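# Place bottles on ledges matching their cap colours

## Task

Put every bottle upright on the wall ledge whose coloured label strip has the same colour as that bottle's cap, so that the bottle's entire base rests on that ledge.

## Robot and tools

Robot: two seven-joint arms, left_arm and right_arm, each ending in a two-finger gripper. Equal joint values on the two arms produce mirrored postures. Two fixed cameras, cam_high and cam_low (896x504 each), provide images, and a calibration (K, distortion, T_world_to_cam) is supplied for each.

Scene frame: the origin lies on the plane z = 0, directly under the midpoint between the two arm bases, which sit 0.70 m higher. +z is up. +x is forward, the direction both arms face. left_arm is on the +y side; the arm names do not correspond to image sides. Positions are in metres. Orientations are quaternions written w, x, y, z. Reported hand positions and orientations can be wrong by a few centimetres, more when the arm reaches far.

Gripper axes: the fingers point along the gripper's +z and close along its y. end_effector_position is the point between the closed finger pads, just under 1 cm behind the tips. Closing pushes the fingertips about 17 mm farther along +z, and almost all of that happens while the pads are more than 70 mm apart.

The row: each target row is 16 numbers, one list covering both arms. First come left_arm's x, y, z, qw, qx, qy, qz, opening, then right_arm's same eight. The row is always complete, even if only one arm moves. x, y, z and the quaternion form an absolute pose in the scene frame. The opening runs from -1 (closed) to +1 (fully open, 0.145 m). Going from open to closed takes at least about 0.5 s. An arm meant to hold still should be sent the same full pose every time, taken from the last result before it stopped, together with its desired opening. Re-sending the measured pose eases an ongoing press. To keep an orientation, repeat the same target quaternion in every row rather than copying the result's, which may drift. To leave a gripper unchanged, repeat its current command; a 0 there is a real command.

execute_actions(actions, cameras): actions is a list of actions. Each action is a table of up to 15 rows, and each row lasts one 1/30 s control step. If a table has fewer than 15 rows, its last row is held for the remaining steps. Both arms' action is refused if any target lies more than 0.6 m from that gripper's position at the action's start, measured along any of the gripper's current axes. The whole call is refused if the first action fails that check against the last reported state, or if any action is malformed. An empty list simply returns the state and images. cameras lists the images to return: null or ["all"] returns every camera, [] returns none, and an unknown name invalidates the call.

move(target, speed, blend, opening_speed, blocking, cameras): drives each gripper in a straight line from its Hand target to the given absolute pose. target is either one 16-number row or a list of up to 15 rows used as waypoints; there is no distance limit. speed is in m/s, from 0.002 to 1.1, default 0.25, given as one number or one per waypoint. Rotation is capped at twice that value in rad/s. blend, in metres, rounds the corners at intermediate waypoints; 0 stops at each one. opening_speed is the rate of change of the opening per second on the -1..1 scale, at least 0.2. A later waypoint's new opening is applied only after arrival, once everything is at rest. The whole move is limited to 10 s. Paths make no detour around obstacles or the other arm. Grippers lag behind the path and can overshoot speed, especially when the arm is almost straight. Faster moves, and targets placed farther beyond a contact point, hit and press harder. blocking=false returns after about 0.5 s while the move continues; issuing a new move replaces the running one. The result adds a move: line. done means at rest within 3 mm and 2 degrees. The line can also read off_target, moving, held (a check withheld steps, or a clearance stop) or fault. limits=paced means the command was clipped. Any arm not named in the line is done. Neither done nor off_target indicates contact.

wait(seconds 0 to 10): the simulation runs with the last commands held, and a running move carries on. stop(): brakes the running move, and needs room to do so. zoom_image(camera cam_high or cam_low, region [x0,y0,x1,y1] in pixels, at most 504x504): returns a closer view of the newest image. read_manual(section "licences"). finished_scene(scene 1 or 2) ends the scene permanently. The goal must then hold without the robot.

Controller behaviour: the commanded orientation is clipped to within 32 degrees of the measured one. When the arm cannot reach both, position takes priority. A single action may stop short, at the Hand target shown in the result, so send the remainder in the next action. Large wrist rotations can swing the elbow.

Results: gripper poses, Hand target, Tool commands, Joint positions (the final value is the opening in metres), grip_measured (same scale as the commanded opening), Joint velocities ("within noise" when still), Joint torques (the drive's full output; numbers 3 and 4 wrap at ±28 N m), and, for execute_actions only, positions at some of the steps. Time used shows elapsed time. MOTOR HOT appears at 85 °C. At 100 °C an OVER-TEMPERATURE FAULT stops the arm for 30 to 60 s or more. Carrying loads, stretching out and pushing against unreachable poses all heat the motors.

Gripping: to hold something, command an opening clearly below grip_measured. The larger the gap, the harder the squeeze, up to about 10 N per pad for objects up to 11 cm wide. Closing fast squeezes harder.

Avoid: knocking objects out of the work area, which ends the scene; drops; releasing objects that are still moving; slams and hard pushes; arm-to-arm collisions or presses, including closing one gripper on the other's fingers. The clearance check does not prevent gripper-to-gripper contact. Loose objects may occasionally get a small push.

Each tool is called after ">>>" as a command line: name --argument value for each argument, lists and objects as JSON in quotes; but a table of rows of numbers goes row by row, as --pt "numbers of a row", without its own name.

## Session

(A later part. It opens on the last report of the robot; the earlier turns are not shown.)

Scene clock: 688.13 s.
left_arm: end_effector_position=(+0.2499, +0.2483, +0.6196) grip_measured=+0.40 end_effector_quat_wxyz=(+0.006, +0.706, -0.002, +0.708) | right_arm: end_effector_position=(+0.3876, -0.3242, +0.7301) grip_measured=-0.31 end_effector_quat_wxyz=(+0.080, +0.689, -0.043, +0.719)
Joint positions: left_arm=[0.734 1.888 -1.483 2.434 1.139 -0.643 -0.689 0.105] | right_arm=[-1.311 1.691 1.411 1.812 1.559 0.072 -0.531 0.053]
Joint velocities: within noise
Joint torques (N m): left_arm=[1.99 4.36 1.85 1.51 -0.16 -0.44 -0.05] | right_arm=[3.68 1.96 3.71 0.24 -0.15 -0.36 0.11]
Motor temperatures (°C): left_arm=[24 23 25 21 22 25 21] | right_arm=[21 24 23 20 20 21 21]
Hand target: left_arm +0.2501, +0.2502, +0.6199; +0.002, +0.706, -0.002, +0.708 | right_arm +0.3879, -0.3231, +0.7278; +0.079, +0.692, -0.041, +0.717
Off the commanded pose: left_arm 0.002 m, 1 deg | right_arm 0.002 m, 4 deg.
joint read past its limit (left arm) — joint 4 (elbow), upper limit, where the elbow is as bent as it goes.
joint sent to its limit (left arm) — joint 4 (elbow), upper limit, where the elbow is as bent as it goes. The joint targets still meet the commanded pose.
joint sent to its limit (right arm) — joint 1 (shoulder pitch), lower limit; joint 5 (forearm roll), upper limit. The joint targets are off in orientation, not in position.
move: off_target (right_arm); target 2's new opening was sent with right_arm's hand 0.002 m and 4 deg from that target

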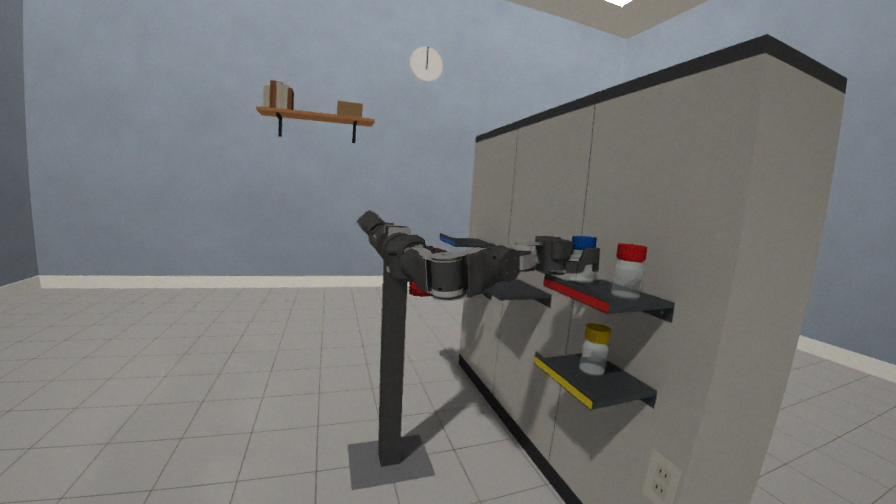

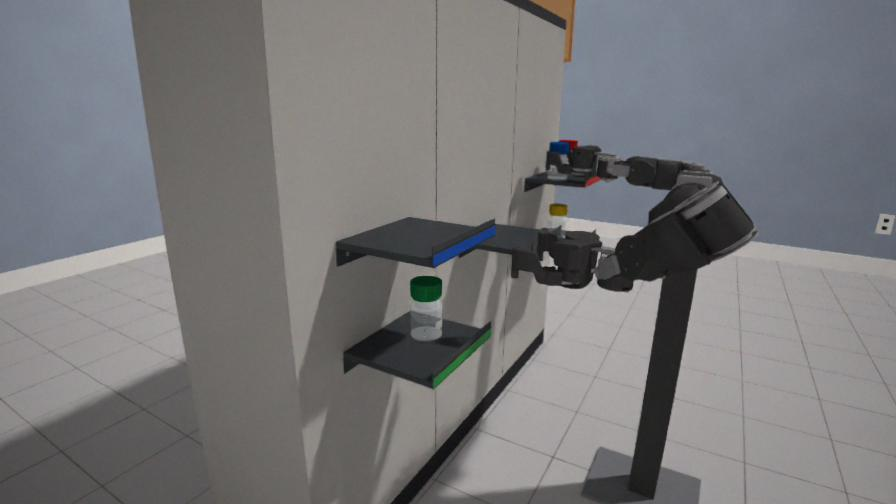

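>>> move --pt "0.25 0.25 0.62 0 0.7071 0 0.7071 0.4 0.388 -0.323 0.762 0.0616 0.7044 -0.0616 0.7044 -0.6" --pt "0.25 0.25 0.62 0 0.7071 0 0.7071 0.4 0.265 -0.31 0.765 0.0616 0.7044 -0.0616 0.7044 -0.6" --pt "0.25 0.25 0.62 0 0.7071 0 0.7071 0.4 0.28 -0.15 0.70 0.0 0.7071 -0.0 0.7071 -0.6" --pt "0.25 0.25 0.62 0 0.7071 0 0.7071 0.4 0.30 -0.02 0.68 0.0 0.7071 -0.0 0.7071 -0.6" --pt "0.25 0.25 0.62 0 0.7071 0 0.7071 0.4 0.387 0.0 0.67 0.0 0.7071 -0.0 0.7071 -0.6" --pt "0.25 0.25 0.62 0 0.7071 0 0.7071 0.4 0.387 0.0 0.645 0.0 0.7071 -0.0 0.7071 -0.6" --pt "0.25 0.25 0.62 0 0.7071 0 0.7071 0.4 0.387 0.0 0.632 0.0 0.7071 -0.0 0.7071 -0.6" --speed '[0.1,0.15,0.2,0.2,0.12,0.1,0.03]' --blend '[0.01,0.02,0.02,0.01,0.002,0,0]'

>>> zoom_image --camera "cam_low" --region '[460, 140, 620, 260]'

Scene clock: 709.53 s.
left_arm: end_effector_position=(+0.2499, +0.2483, +0.6196) grip_measured=+0.40 end_effector_quat_wxyz=(+0.006, +0.706, -0.002, +0.708) | right_arm: end_effector_position=(+0.3869, -0.0010, +0.6345) grip_measured=-0.32 end_effector_quat_wxyz=(+0.002, +0.706, -0.002, +0.709)
Joint positions: left_arm=[0.734 1.888 -1.483 2.434 1.139 -0.643 -0.689 0.105] | right_arm=[0.839 0.167 -1.066 1.757 0.862 0.388 -1.258 0.052]
Joint velocities: within noise
Joint torques (N m): left_arm=[1.99 4.36 1.85 1.51 -0.16 -0.44 -0.05] | right_arm=[5.29 -1.17 2.09 2.07 -0.45 -0.26 0.22]
Motor temperatures (°C): left_arm=[23 23 24 21 22 24 21] | right_arm=[22 23 23 20 20 21 21]
Hand target: left_arm +0.2501, +0.2502, +0.6199; +0.002, +0.706, -0.002, +0.708 | right_arm +0.3870, -0.0001, +0.6319; +0.000, +0.707, +0.000, +0.707
Off the commanded pose: left_arm 0.002 m, 1 deg | right_arm 0.003 m, 0 deg.
joint read past its limit (left arm) — joint 4 (elbow), upper limit, where the elbow is as bent as it goes.
joint sent to its limit (left arm) — joint 4 (elbow), upper limit, where the elbow is as bent as it goes. The joint targets still meet the commanded pose.
move: done; limits=paced

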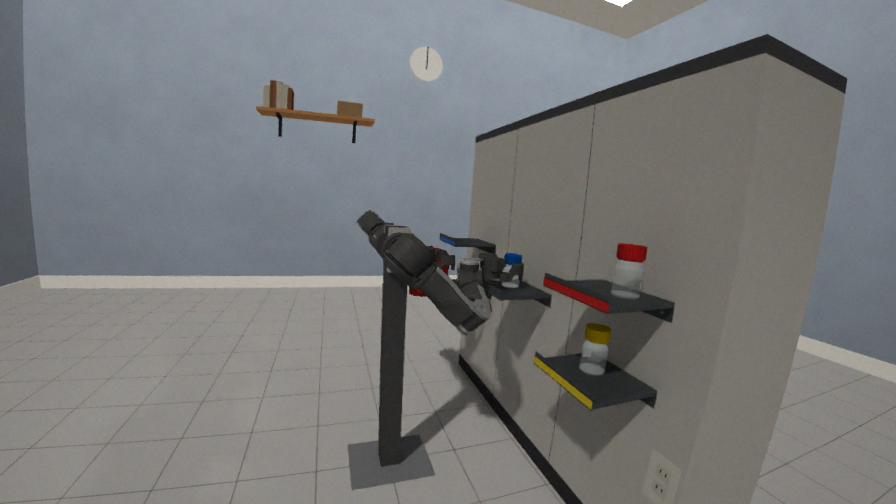

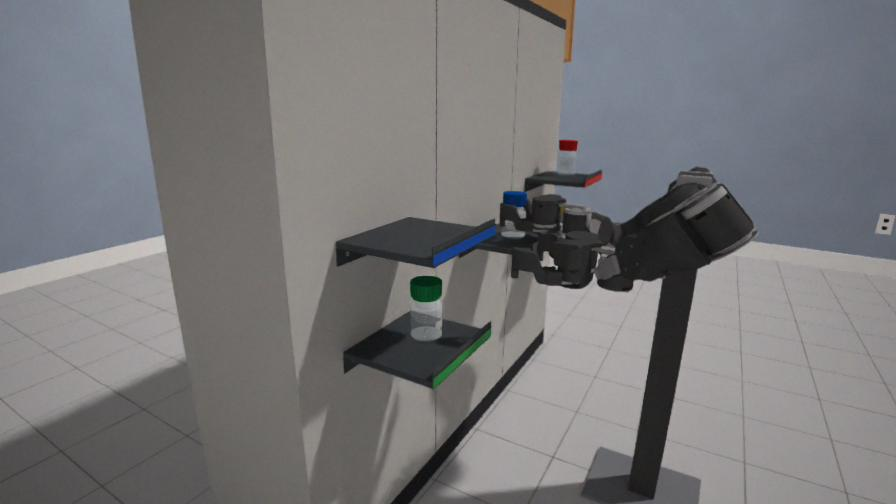

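Scaled by 3.150 from the camera's 896x504 image, which has a finer 1280x720 frame.

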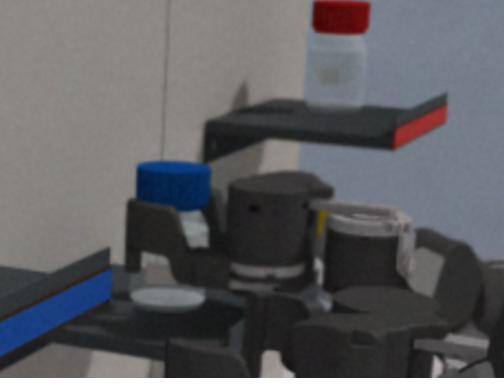

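>>> move --pt "0.25 0.25 0.62 0 0.7071 0 0.7071 0.4 0.387 0.0 0.635 0.0 0.7071 -0.0 0.7071 0.3" --pt "0.25 0.25 0.62 0 0.7071 0 0.7071 0.4 0.28 -0.03 0.64 0.0 0.7071 -0.0 0.7071 0.3" --pt "0.265 0.1 0.63 0 0.7071 0 0.7071 0.4 0.25 -0.25 0.62 0.0 0.7071 -0.0 0.7071 0.3" --pt "0.31 0.01 0.635 0 0.7071 0 0.7071 0.4 0.25 -0.25 0.62 0.0 0.7071 -0.0 0.7071 0.3" --pt "0.387 0.0 0.635 0 0.7071 0 0.7071 0.4 0.25 -0.25 0.62 0.0 0.7071 -0.0 0.7071 0.3" --pt "0.387 0.0 0.635 0 0.7071 0 0.7071 -0.6 0.25 -0.25 0.62 0.0 0.7071 -0.0 0.7071 0.3" --speed '[0.1,0.15,0.2,0.2,0.15,0.1]' --opening_speed 1.5

>>> zoom_image --camera "cam_low" --region '[460, 140, 620, 260]'

Scene clock: 723.87 s.
left_arm: end_effector_position=(+0.3870, +0.0010, +0.6351) grip_measured=-0.28 end_effector_quat_wxyz=(-0.003, +0.707, +0.001, +0.708) | right_arm: end_effector_position=(+0.2503, -0.2496, +0.6202) grip_measured=+0.30 end_effector_quat_wxyz=(+0.001, +0.707, +0.000, +0.707)
Joint positions: left_arm=[0.924 0.206 -1.155 1.758 0.962 0.323 -1.32 0.055] | right_arm=[0.263 1.935 -1.095 2.438 1.136 -0.781 -0.799 0.098]
Joint velocities: within noise
Joint torques (N m): left_arm=[8.4 -1.31 2.44 2.93 -0.33 -0.28 0.2] | right_arm=[1.62 5.79 1.13 1.06 -0.12 -0.46 0.2]
Motor temperatures (°C): left_arm=[24 23 24 21 22 24 21] | right_arm=[22 23 23 20 20 20 21]
Hand target: left_arm +0.3870, +0.0000, +0.6350; +0.000, +0.707, +0.000, +0.707 | right_arm +0.2500, -0.2500, +0.6199; +0.000, +0.707, +0.000, +0.707
Off the commanded pose: left_arm 0.001 m, 0 deg | right_arm 0.001 m, 0 deg.
joint sent to its limit (right arm) — joint 6 (wrist pitch), lower limit. The joint targets still meet the commanded pose.
move: done

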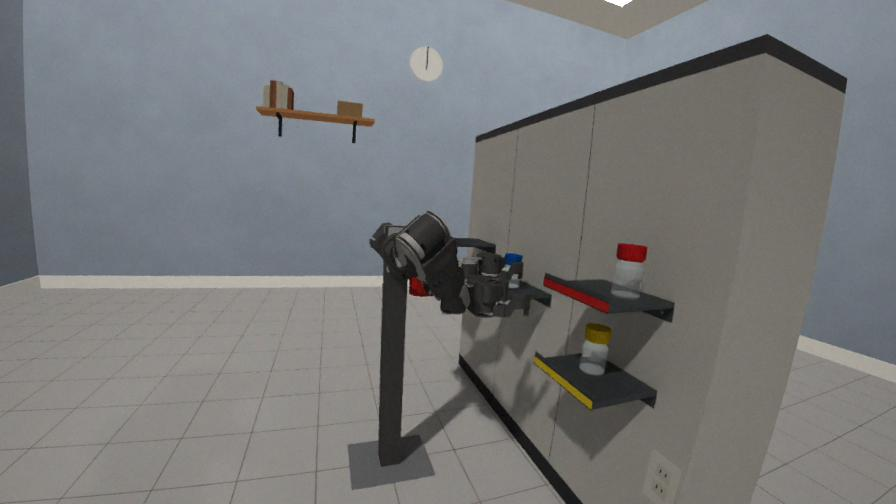

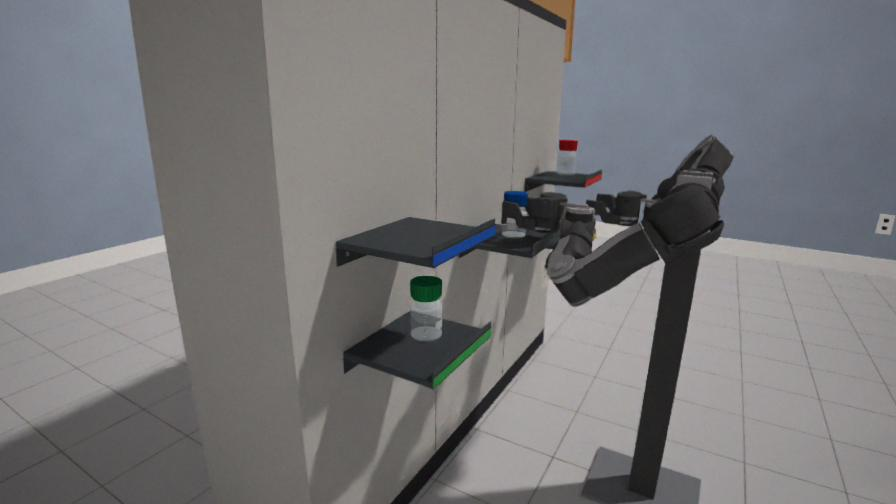

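Scaled by 3.150 from the camera's 896x504 image, which has a finer 1280x720 frame.

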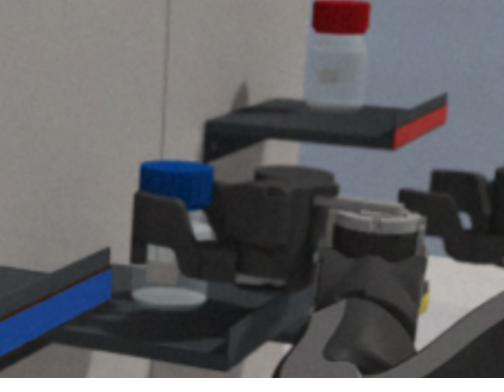

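>>> move --pt "0.387 0.0 0.668 0 0.7071 0 0.7071 -0.6 0.25 -0.25 0.62 0.0 0.7071 -0.0 0.7071 0.3" --pt "0.30 0.04 0.69 0 0.7071 0 0.7071 -0.6 0.25 -0.25 0.62 0.0 0.7071 -0.0 0.7071 0.3" --pt "0.25 0.29 0.765 -0.0616 0.7044 0.0616 0.7044 -0.6 0.25 -0.25 0.62 0.0 0.7071 -0.0 0.7071 0.3" --pt "0.275 0.365 0.77 -0.0616 0.7044 0.0616 0.7044 -0.6 0.25 -0.25 0.62 0.0 0.7071 -0.0 0.7071 0.3" --pt "0.378 0.39 0.765 -0.0616 0.7044 0.0616 0.7044 -0.6 0.25 -0.25 0.62 0.0 0.7071 -0.0 0.7071 0.3" --pt "0.378 0.39 0.743 -0.0616 0.7044 0.0616 0.7044 -0.6 0.25 -0.25 0.62 0.0 0.7071 -0.0 0.7071 0.3" --pt "0.378 0.39 0.732 -0.0616 0.7044 0.0616 0.7044 -0.6 0.25 -0.25 0.62 0.0 0.7071 -0.0 0.7071 0.3" --speed '[0.12,0.2,0.2,0.2,0.15,0.1,0.03]' --blend '[0.01,0.03,0.03,0.01,0.002,0,0]'

>>> zoom_image --camera "cam_low" --region '[320, 120, 560, 290]'

Scene clock: 741.13 s.
left_arm: end_effector_position=(+0.3787, +0.3887, +0.7342) grip_measured=-0.31 end_effector_quat_wxyz=(-0.062, +0.702, +0.057, +0.707) | right_arm: end_effector_position=(+0.2503, -0.2496, +0.6202) grip_measured=+0.30 end_effector_quat_wxyz=(+0.001, +0.707, +0.000, +0.707)
Joint positions: left_arm=[-0.938 1.596 1.092 1.605 1.584 0.147 -0.224 0.052] | right_arm=[0.263 1.935 -1.095 2.438 1.136 -0.781 -0.799 0.098]
Joint velocities: within noise
Joint torques (N m): left_arm=[4.13 3.86 3.9 0.51 0.09 -0.53 -0.02] | right_arm=[1.83 5.87 1.16 1.05 -0.15 -0.43 0.16]
Motor temperatures (°C): left_arm=[25 23 25 21 22 24 21] | right_arm=[21 24 23 20 20 21 21]
Hand target: left_arm +0.3780, +0.3899, +0.7320; -0.062, +0.704, +0.060, +0.705 | right_arm +0.2500, -0.2500, +0.6199; +0.000, +0.707, +0.000, +0.707
Off the commanded pose: left_arm 0.003 m, 1 deg | right_arm 0.001 m, 0 deg.
joint sent to its limit (left arm) — joint 5 (forearm roll), upper limit. The joint targets still meet the commanded pose.
joint sent to its limit (right arm) — joint 6 (wrist pitch), lower limit. The joint targets still meet the commanded pose.
move: done; limits=paced

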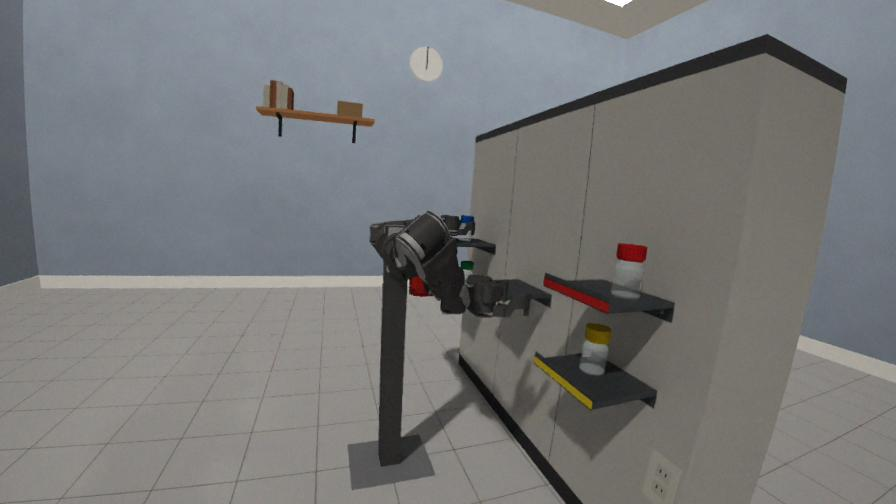

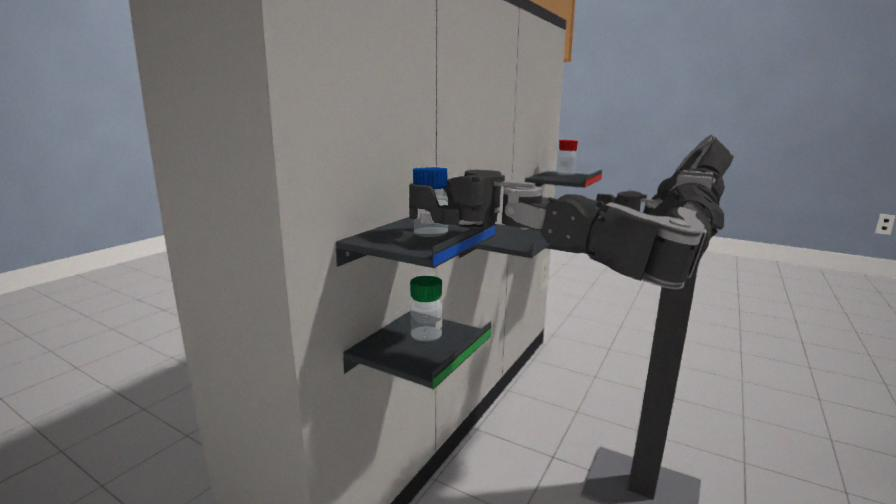

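Scaled by 2.100 from the camera's 896x504 image, which has a finer 1280x720 frame.

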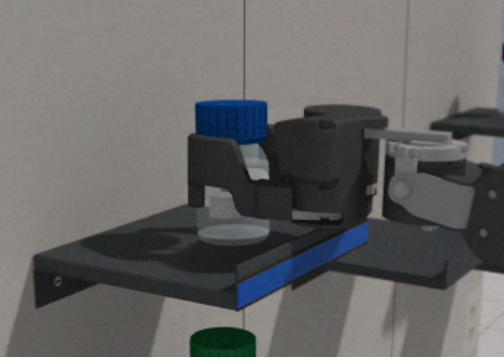

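>>> move --target '[0.378,0.39,0.727,-0.0616,0.7044,0.0616,0.7044,-0.6,0.25,-0.25,0.62,0.0,0.7071,-0.0,0.7071,0.3]' --speed 0.03 --cameras '[]'

>>> move --target '[0.378,0.39,0.722,-0.0616,0.7044,0.0616,0.7044,-0.6,0.25,-0.25,0.62,0.0,0.7071,-0.0,0.7071,0.3]' --speed 0.03

>>> zoom_image --camera "cam_low" --region '[320, 120, 560, 290]'

Scene clock: 751.87 s.
left_arm: end_effector_position=(+0.3784, +0.3885, +0.7339) grip_measured=-0.31 end_effector_quat_wxyz=(-0.060, +0.697, +0.059, +0.712) | right_arm: end_effector_position=(+0.2503, -0.2496, +0.6202) grip_measured=+0.30 end_effector_quat_wxyz=(+0.001, +0.707, +0.000, +0.707)
Joint positions: left_arm=[-0.948 1.593 1.092 1.608 1.584 0.123 -0.226 0.052] | right_arm=[0.263 1.935 -1.095 2.438 1.136 -0.781 -0.799 0.098]
Joint velocities: within noise
Joint torques (N m): left_arm=[3.47 3.76 2.55 0.51 0.09 -0.38 -0.02] | right_arm=[1.73 5.68 1.16 1.11 -0.15 -0.42 0.17]
Motor temperatures (°C): left_arm=[25 23 26 21 22 24 21] | right_arm=[21 24 22 20 20 21 21]
Hand target: left_arm +0.3779, +0.3899, +0.7271; -0.062, +0.704, +0.061, +0.705 | right_arm +0.2500, -0.2500, +0.6199; +0.000, +0.707, +0.000, +0.707
Off the commanded pose: left_arm 0.007 m, 1 deg | right_arm 0.001 m, 0 deg.
joint sent to its limit (left arm) — joint 5 (forearm roll), upper limit. The joint targets still meet the commanded pose.
joint sent to its limit (right arm) — joint 6 (wrist pitch), lower limit. The joint targets still meet the commanded pose.
move: off_target (left_arm)
No camera images: "cameras" was empty.

Scene clock: 752.60 s.
left_arm: end_effector_position=(+0.3782, +0.3885, +0.7328) grip_measured=-0.32 end_effector_quat_wxyz=(-0.059, +0.691, +0.060, +0.718) | right_arm: end_effector_position=(+0.2503, -0.2496, +0.6202) grip_measured=+0.30 end_effector_quat_wxyz=(+0.001, +0.707, +0.000, +0.707)
Joint positions: left_arm=[-0.962 1.59 1.092 1.611 1.583 0.092 -0.226 0.052] | right_arm=[0.263 1.935 -1.095 2.438 1.136 -0.781 -0.799 0.098]
Joint velocities: within noise
Joint torques (N m): left_arm=[2.89 3.52 1.8 0.54 0.05 -0.09 -0.01] | right_arm=[1.75 5.89 1.2 1.06 -0.15 -0.44 0.18]
Motor temperatures (°C): left_arm=[25 23 26 21 22 24 21] | right_arm=[21 24 22 20 20 21 21]
Hand target: left_arm +0.3778, +0.3900, +0.7219; -0.062, +0.704, +0.062, +0.704 | right_arm +0.2500, -0.2500, +0.6199; +0.000, +0.707, +0.000, +0.707
Off the commanded pose: left_arm 0.011 m, 2 deg | right_arm 0.001 m, 0 deg.
joint sent to its limit (right arm) — joint 6 (wrist pitch), lower limit. The joint targets still meet the commanded pose.
move: off_target (left_arm)

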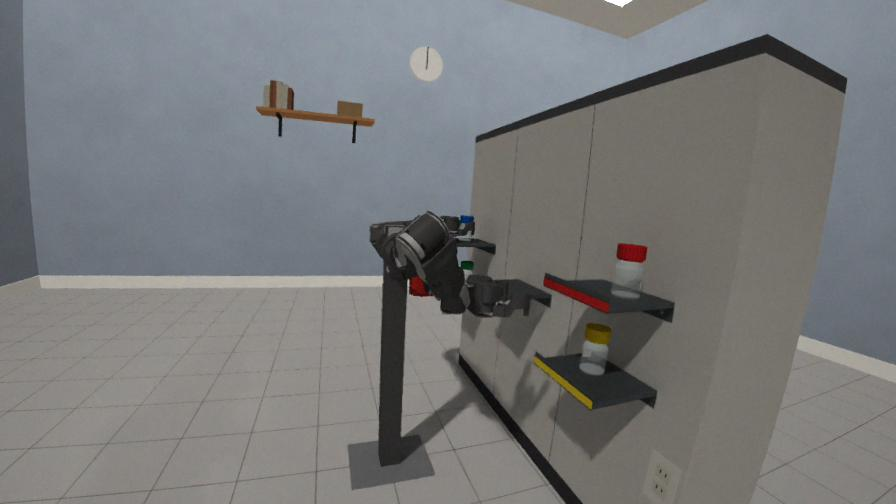

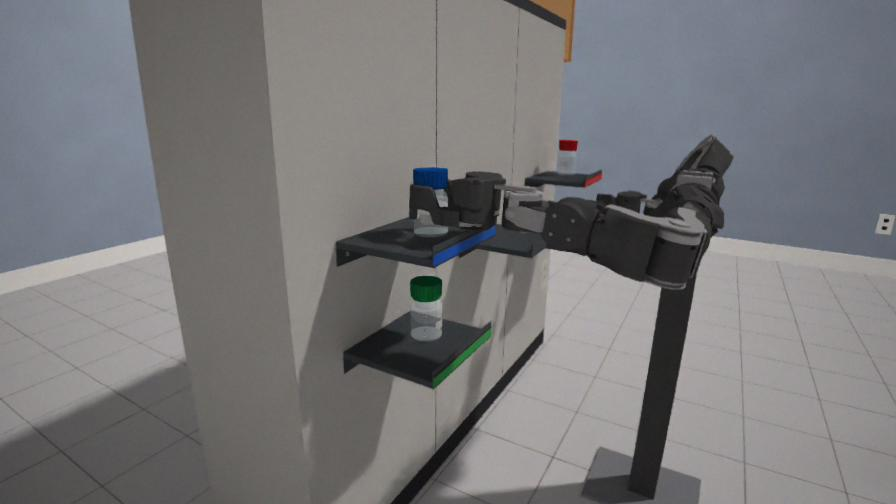

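Scaled by 2.100 from the camera's 896x504 image, which has a finer 1280x720 frame.

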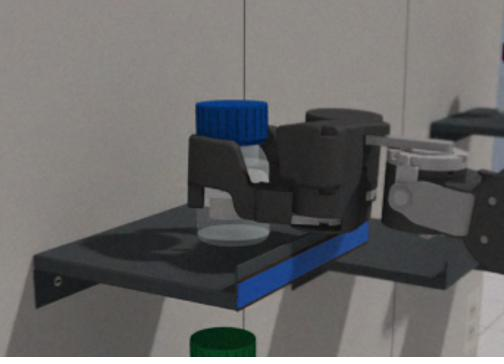

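>>> move --pt "0.378 0.39 0.733 -0.0616 0.7044 0.0616 0.7044 -0.6 0.25 -0.25 0.62 0.0 0.7071 -0.0 0.7071 0.3" --pt "0.378 0.39 0.733 -0.0616 0.7044 0.0616 0.7044 0.4 0.25 -0.25 0.62 0.0 0.7071 -0.0 0.7071 0.3" --pt "0.26 0.366 0.74 -0.0616 0.7044 0.0616 0.7044 0.4 0.25 -0.25 0.62 0.0 0.7071 -0.0 0.7071 0.3" --speed 0.1 --opening_speed 1

>>> zoom_image --camera "cam_low" --region '[320, 120, 620, 380]'

Scene clock: 766.83 s.
left_arm: end_effector_position=(+0.2598, +0.3669, +0.7404) grip_measured=+0.40 end_effector_quat_wxyz=(-0.064, +0.703, +0.064, +0.705) | right_arm: end_effector_position=(+0.2503, -0.2496, +0.6202) grip_measured=+0.30 end_effector_quat_wxyz=(+0.001, +0.707, +0.000, +0.707)
Joint positions: left_arm=[-0.957 1.053 1.453 2.118 1.53 0.509 -0.218 0.105] | right_arm=[0.263 1.935 -1.095 2.438 1.136 -0.781 -0.799 0.098]
Joint velocities: within noise
Joint torques (N m): left_arm=[0.99 4.15 2.77 0.43 0.09 -0.53 0.23] | right_arm=[1.89 5.82 1.24 1.09 -0.15 -0.45 0.18]
Motor temperatures (°C): left_arm=[24 23 26 21 22 24 21] | right_arm=[21 24 22 20 20 21 21]
Hand target: left_arm +0.2600, +0.3660, +0.7400; -0.062, +0.704, +0.062, +0.704 | right_arm +0.2500, -0.2500, +0.6199; +0.000, +0.707, +0.000, +0.707
Off the commanded pose: left_arm 0.001 m, 0 deg | right_arm 0.001 m, 0 deg.
joint sent to its limit (right arm) — joint 6 (wrist pitch), lower limit. The joint targets still meet the commanded pose.
move: done

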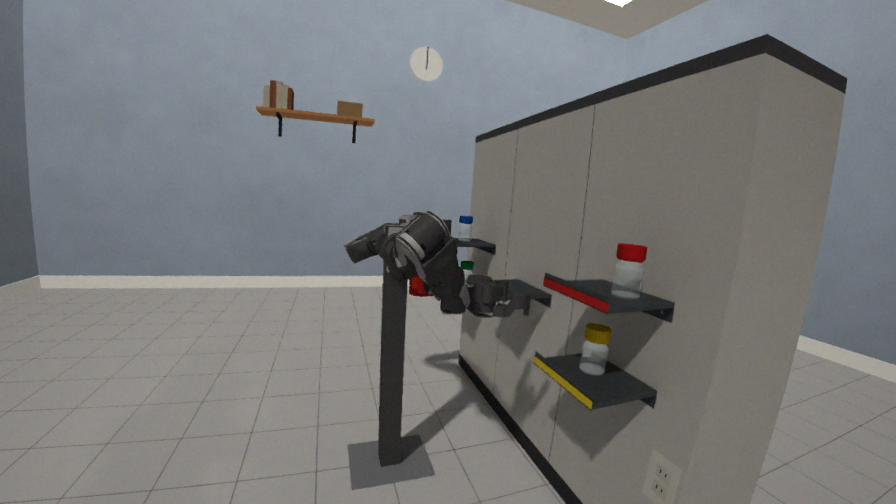

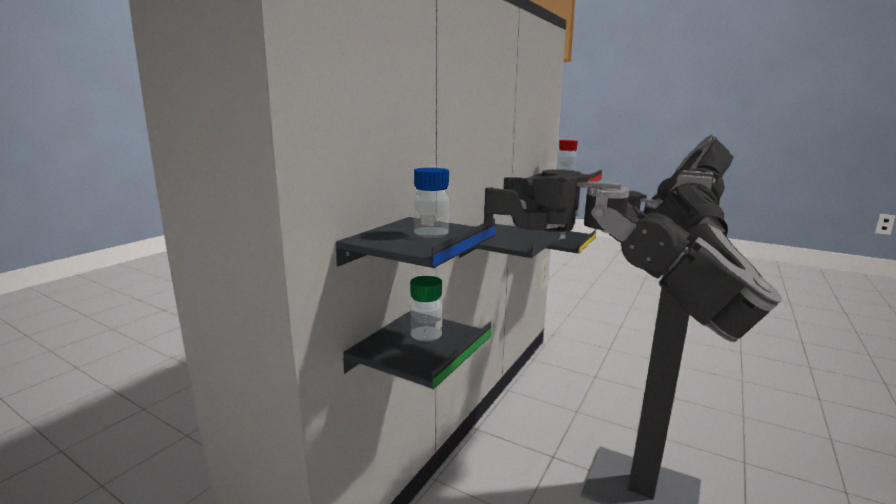

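Scaled by 1.680 from the camera's 896x504 image, which has a finer 1280x720 frame.

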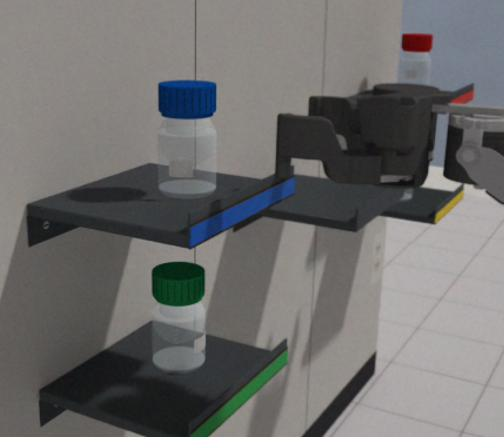

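>>> finished_scene --scene 1

The scene is finished: the task was done.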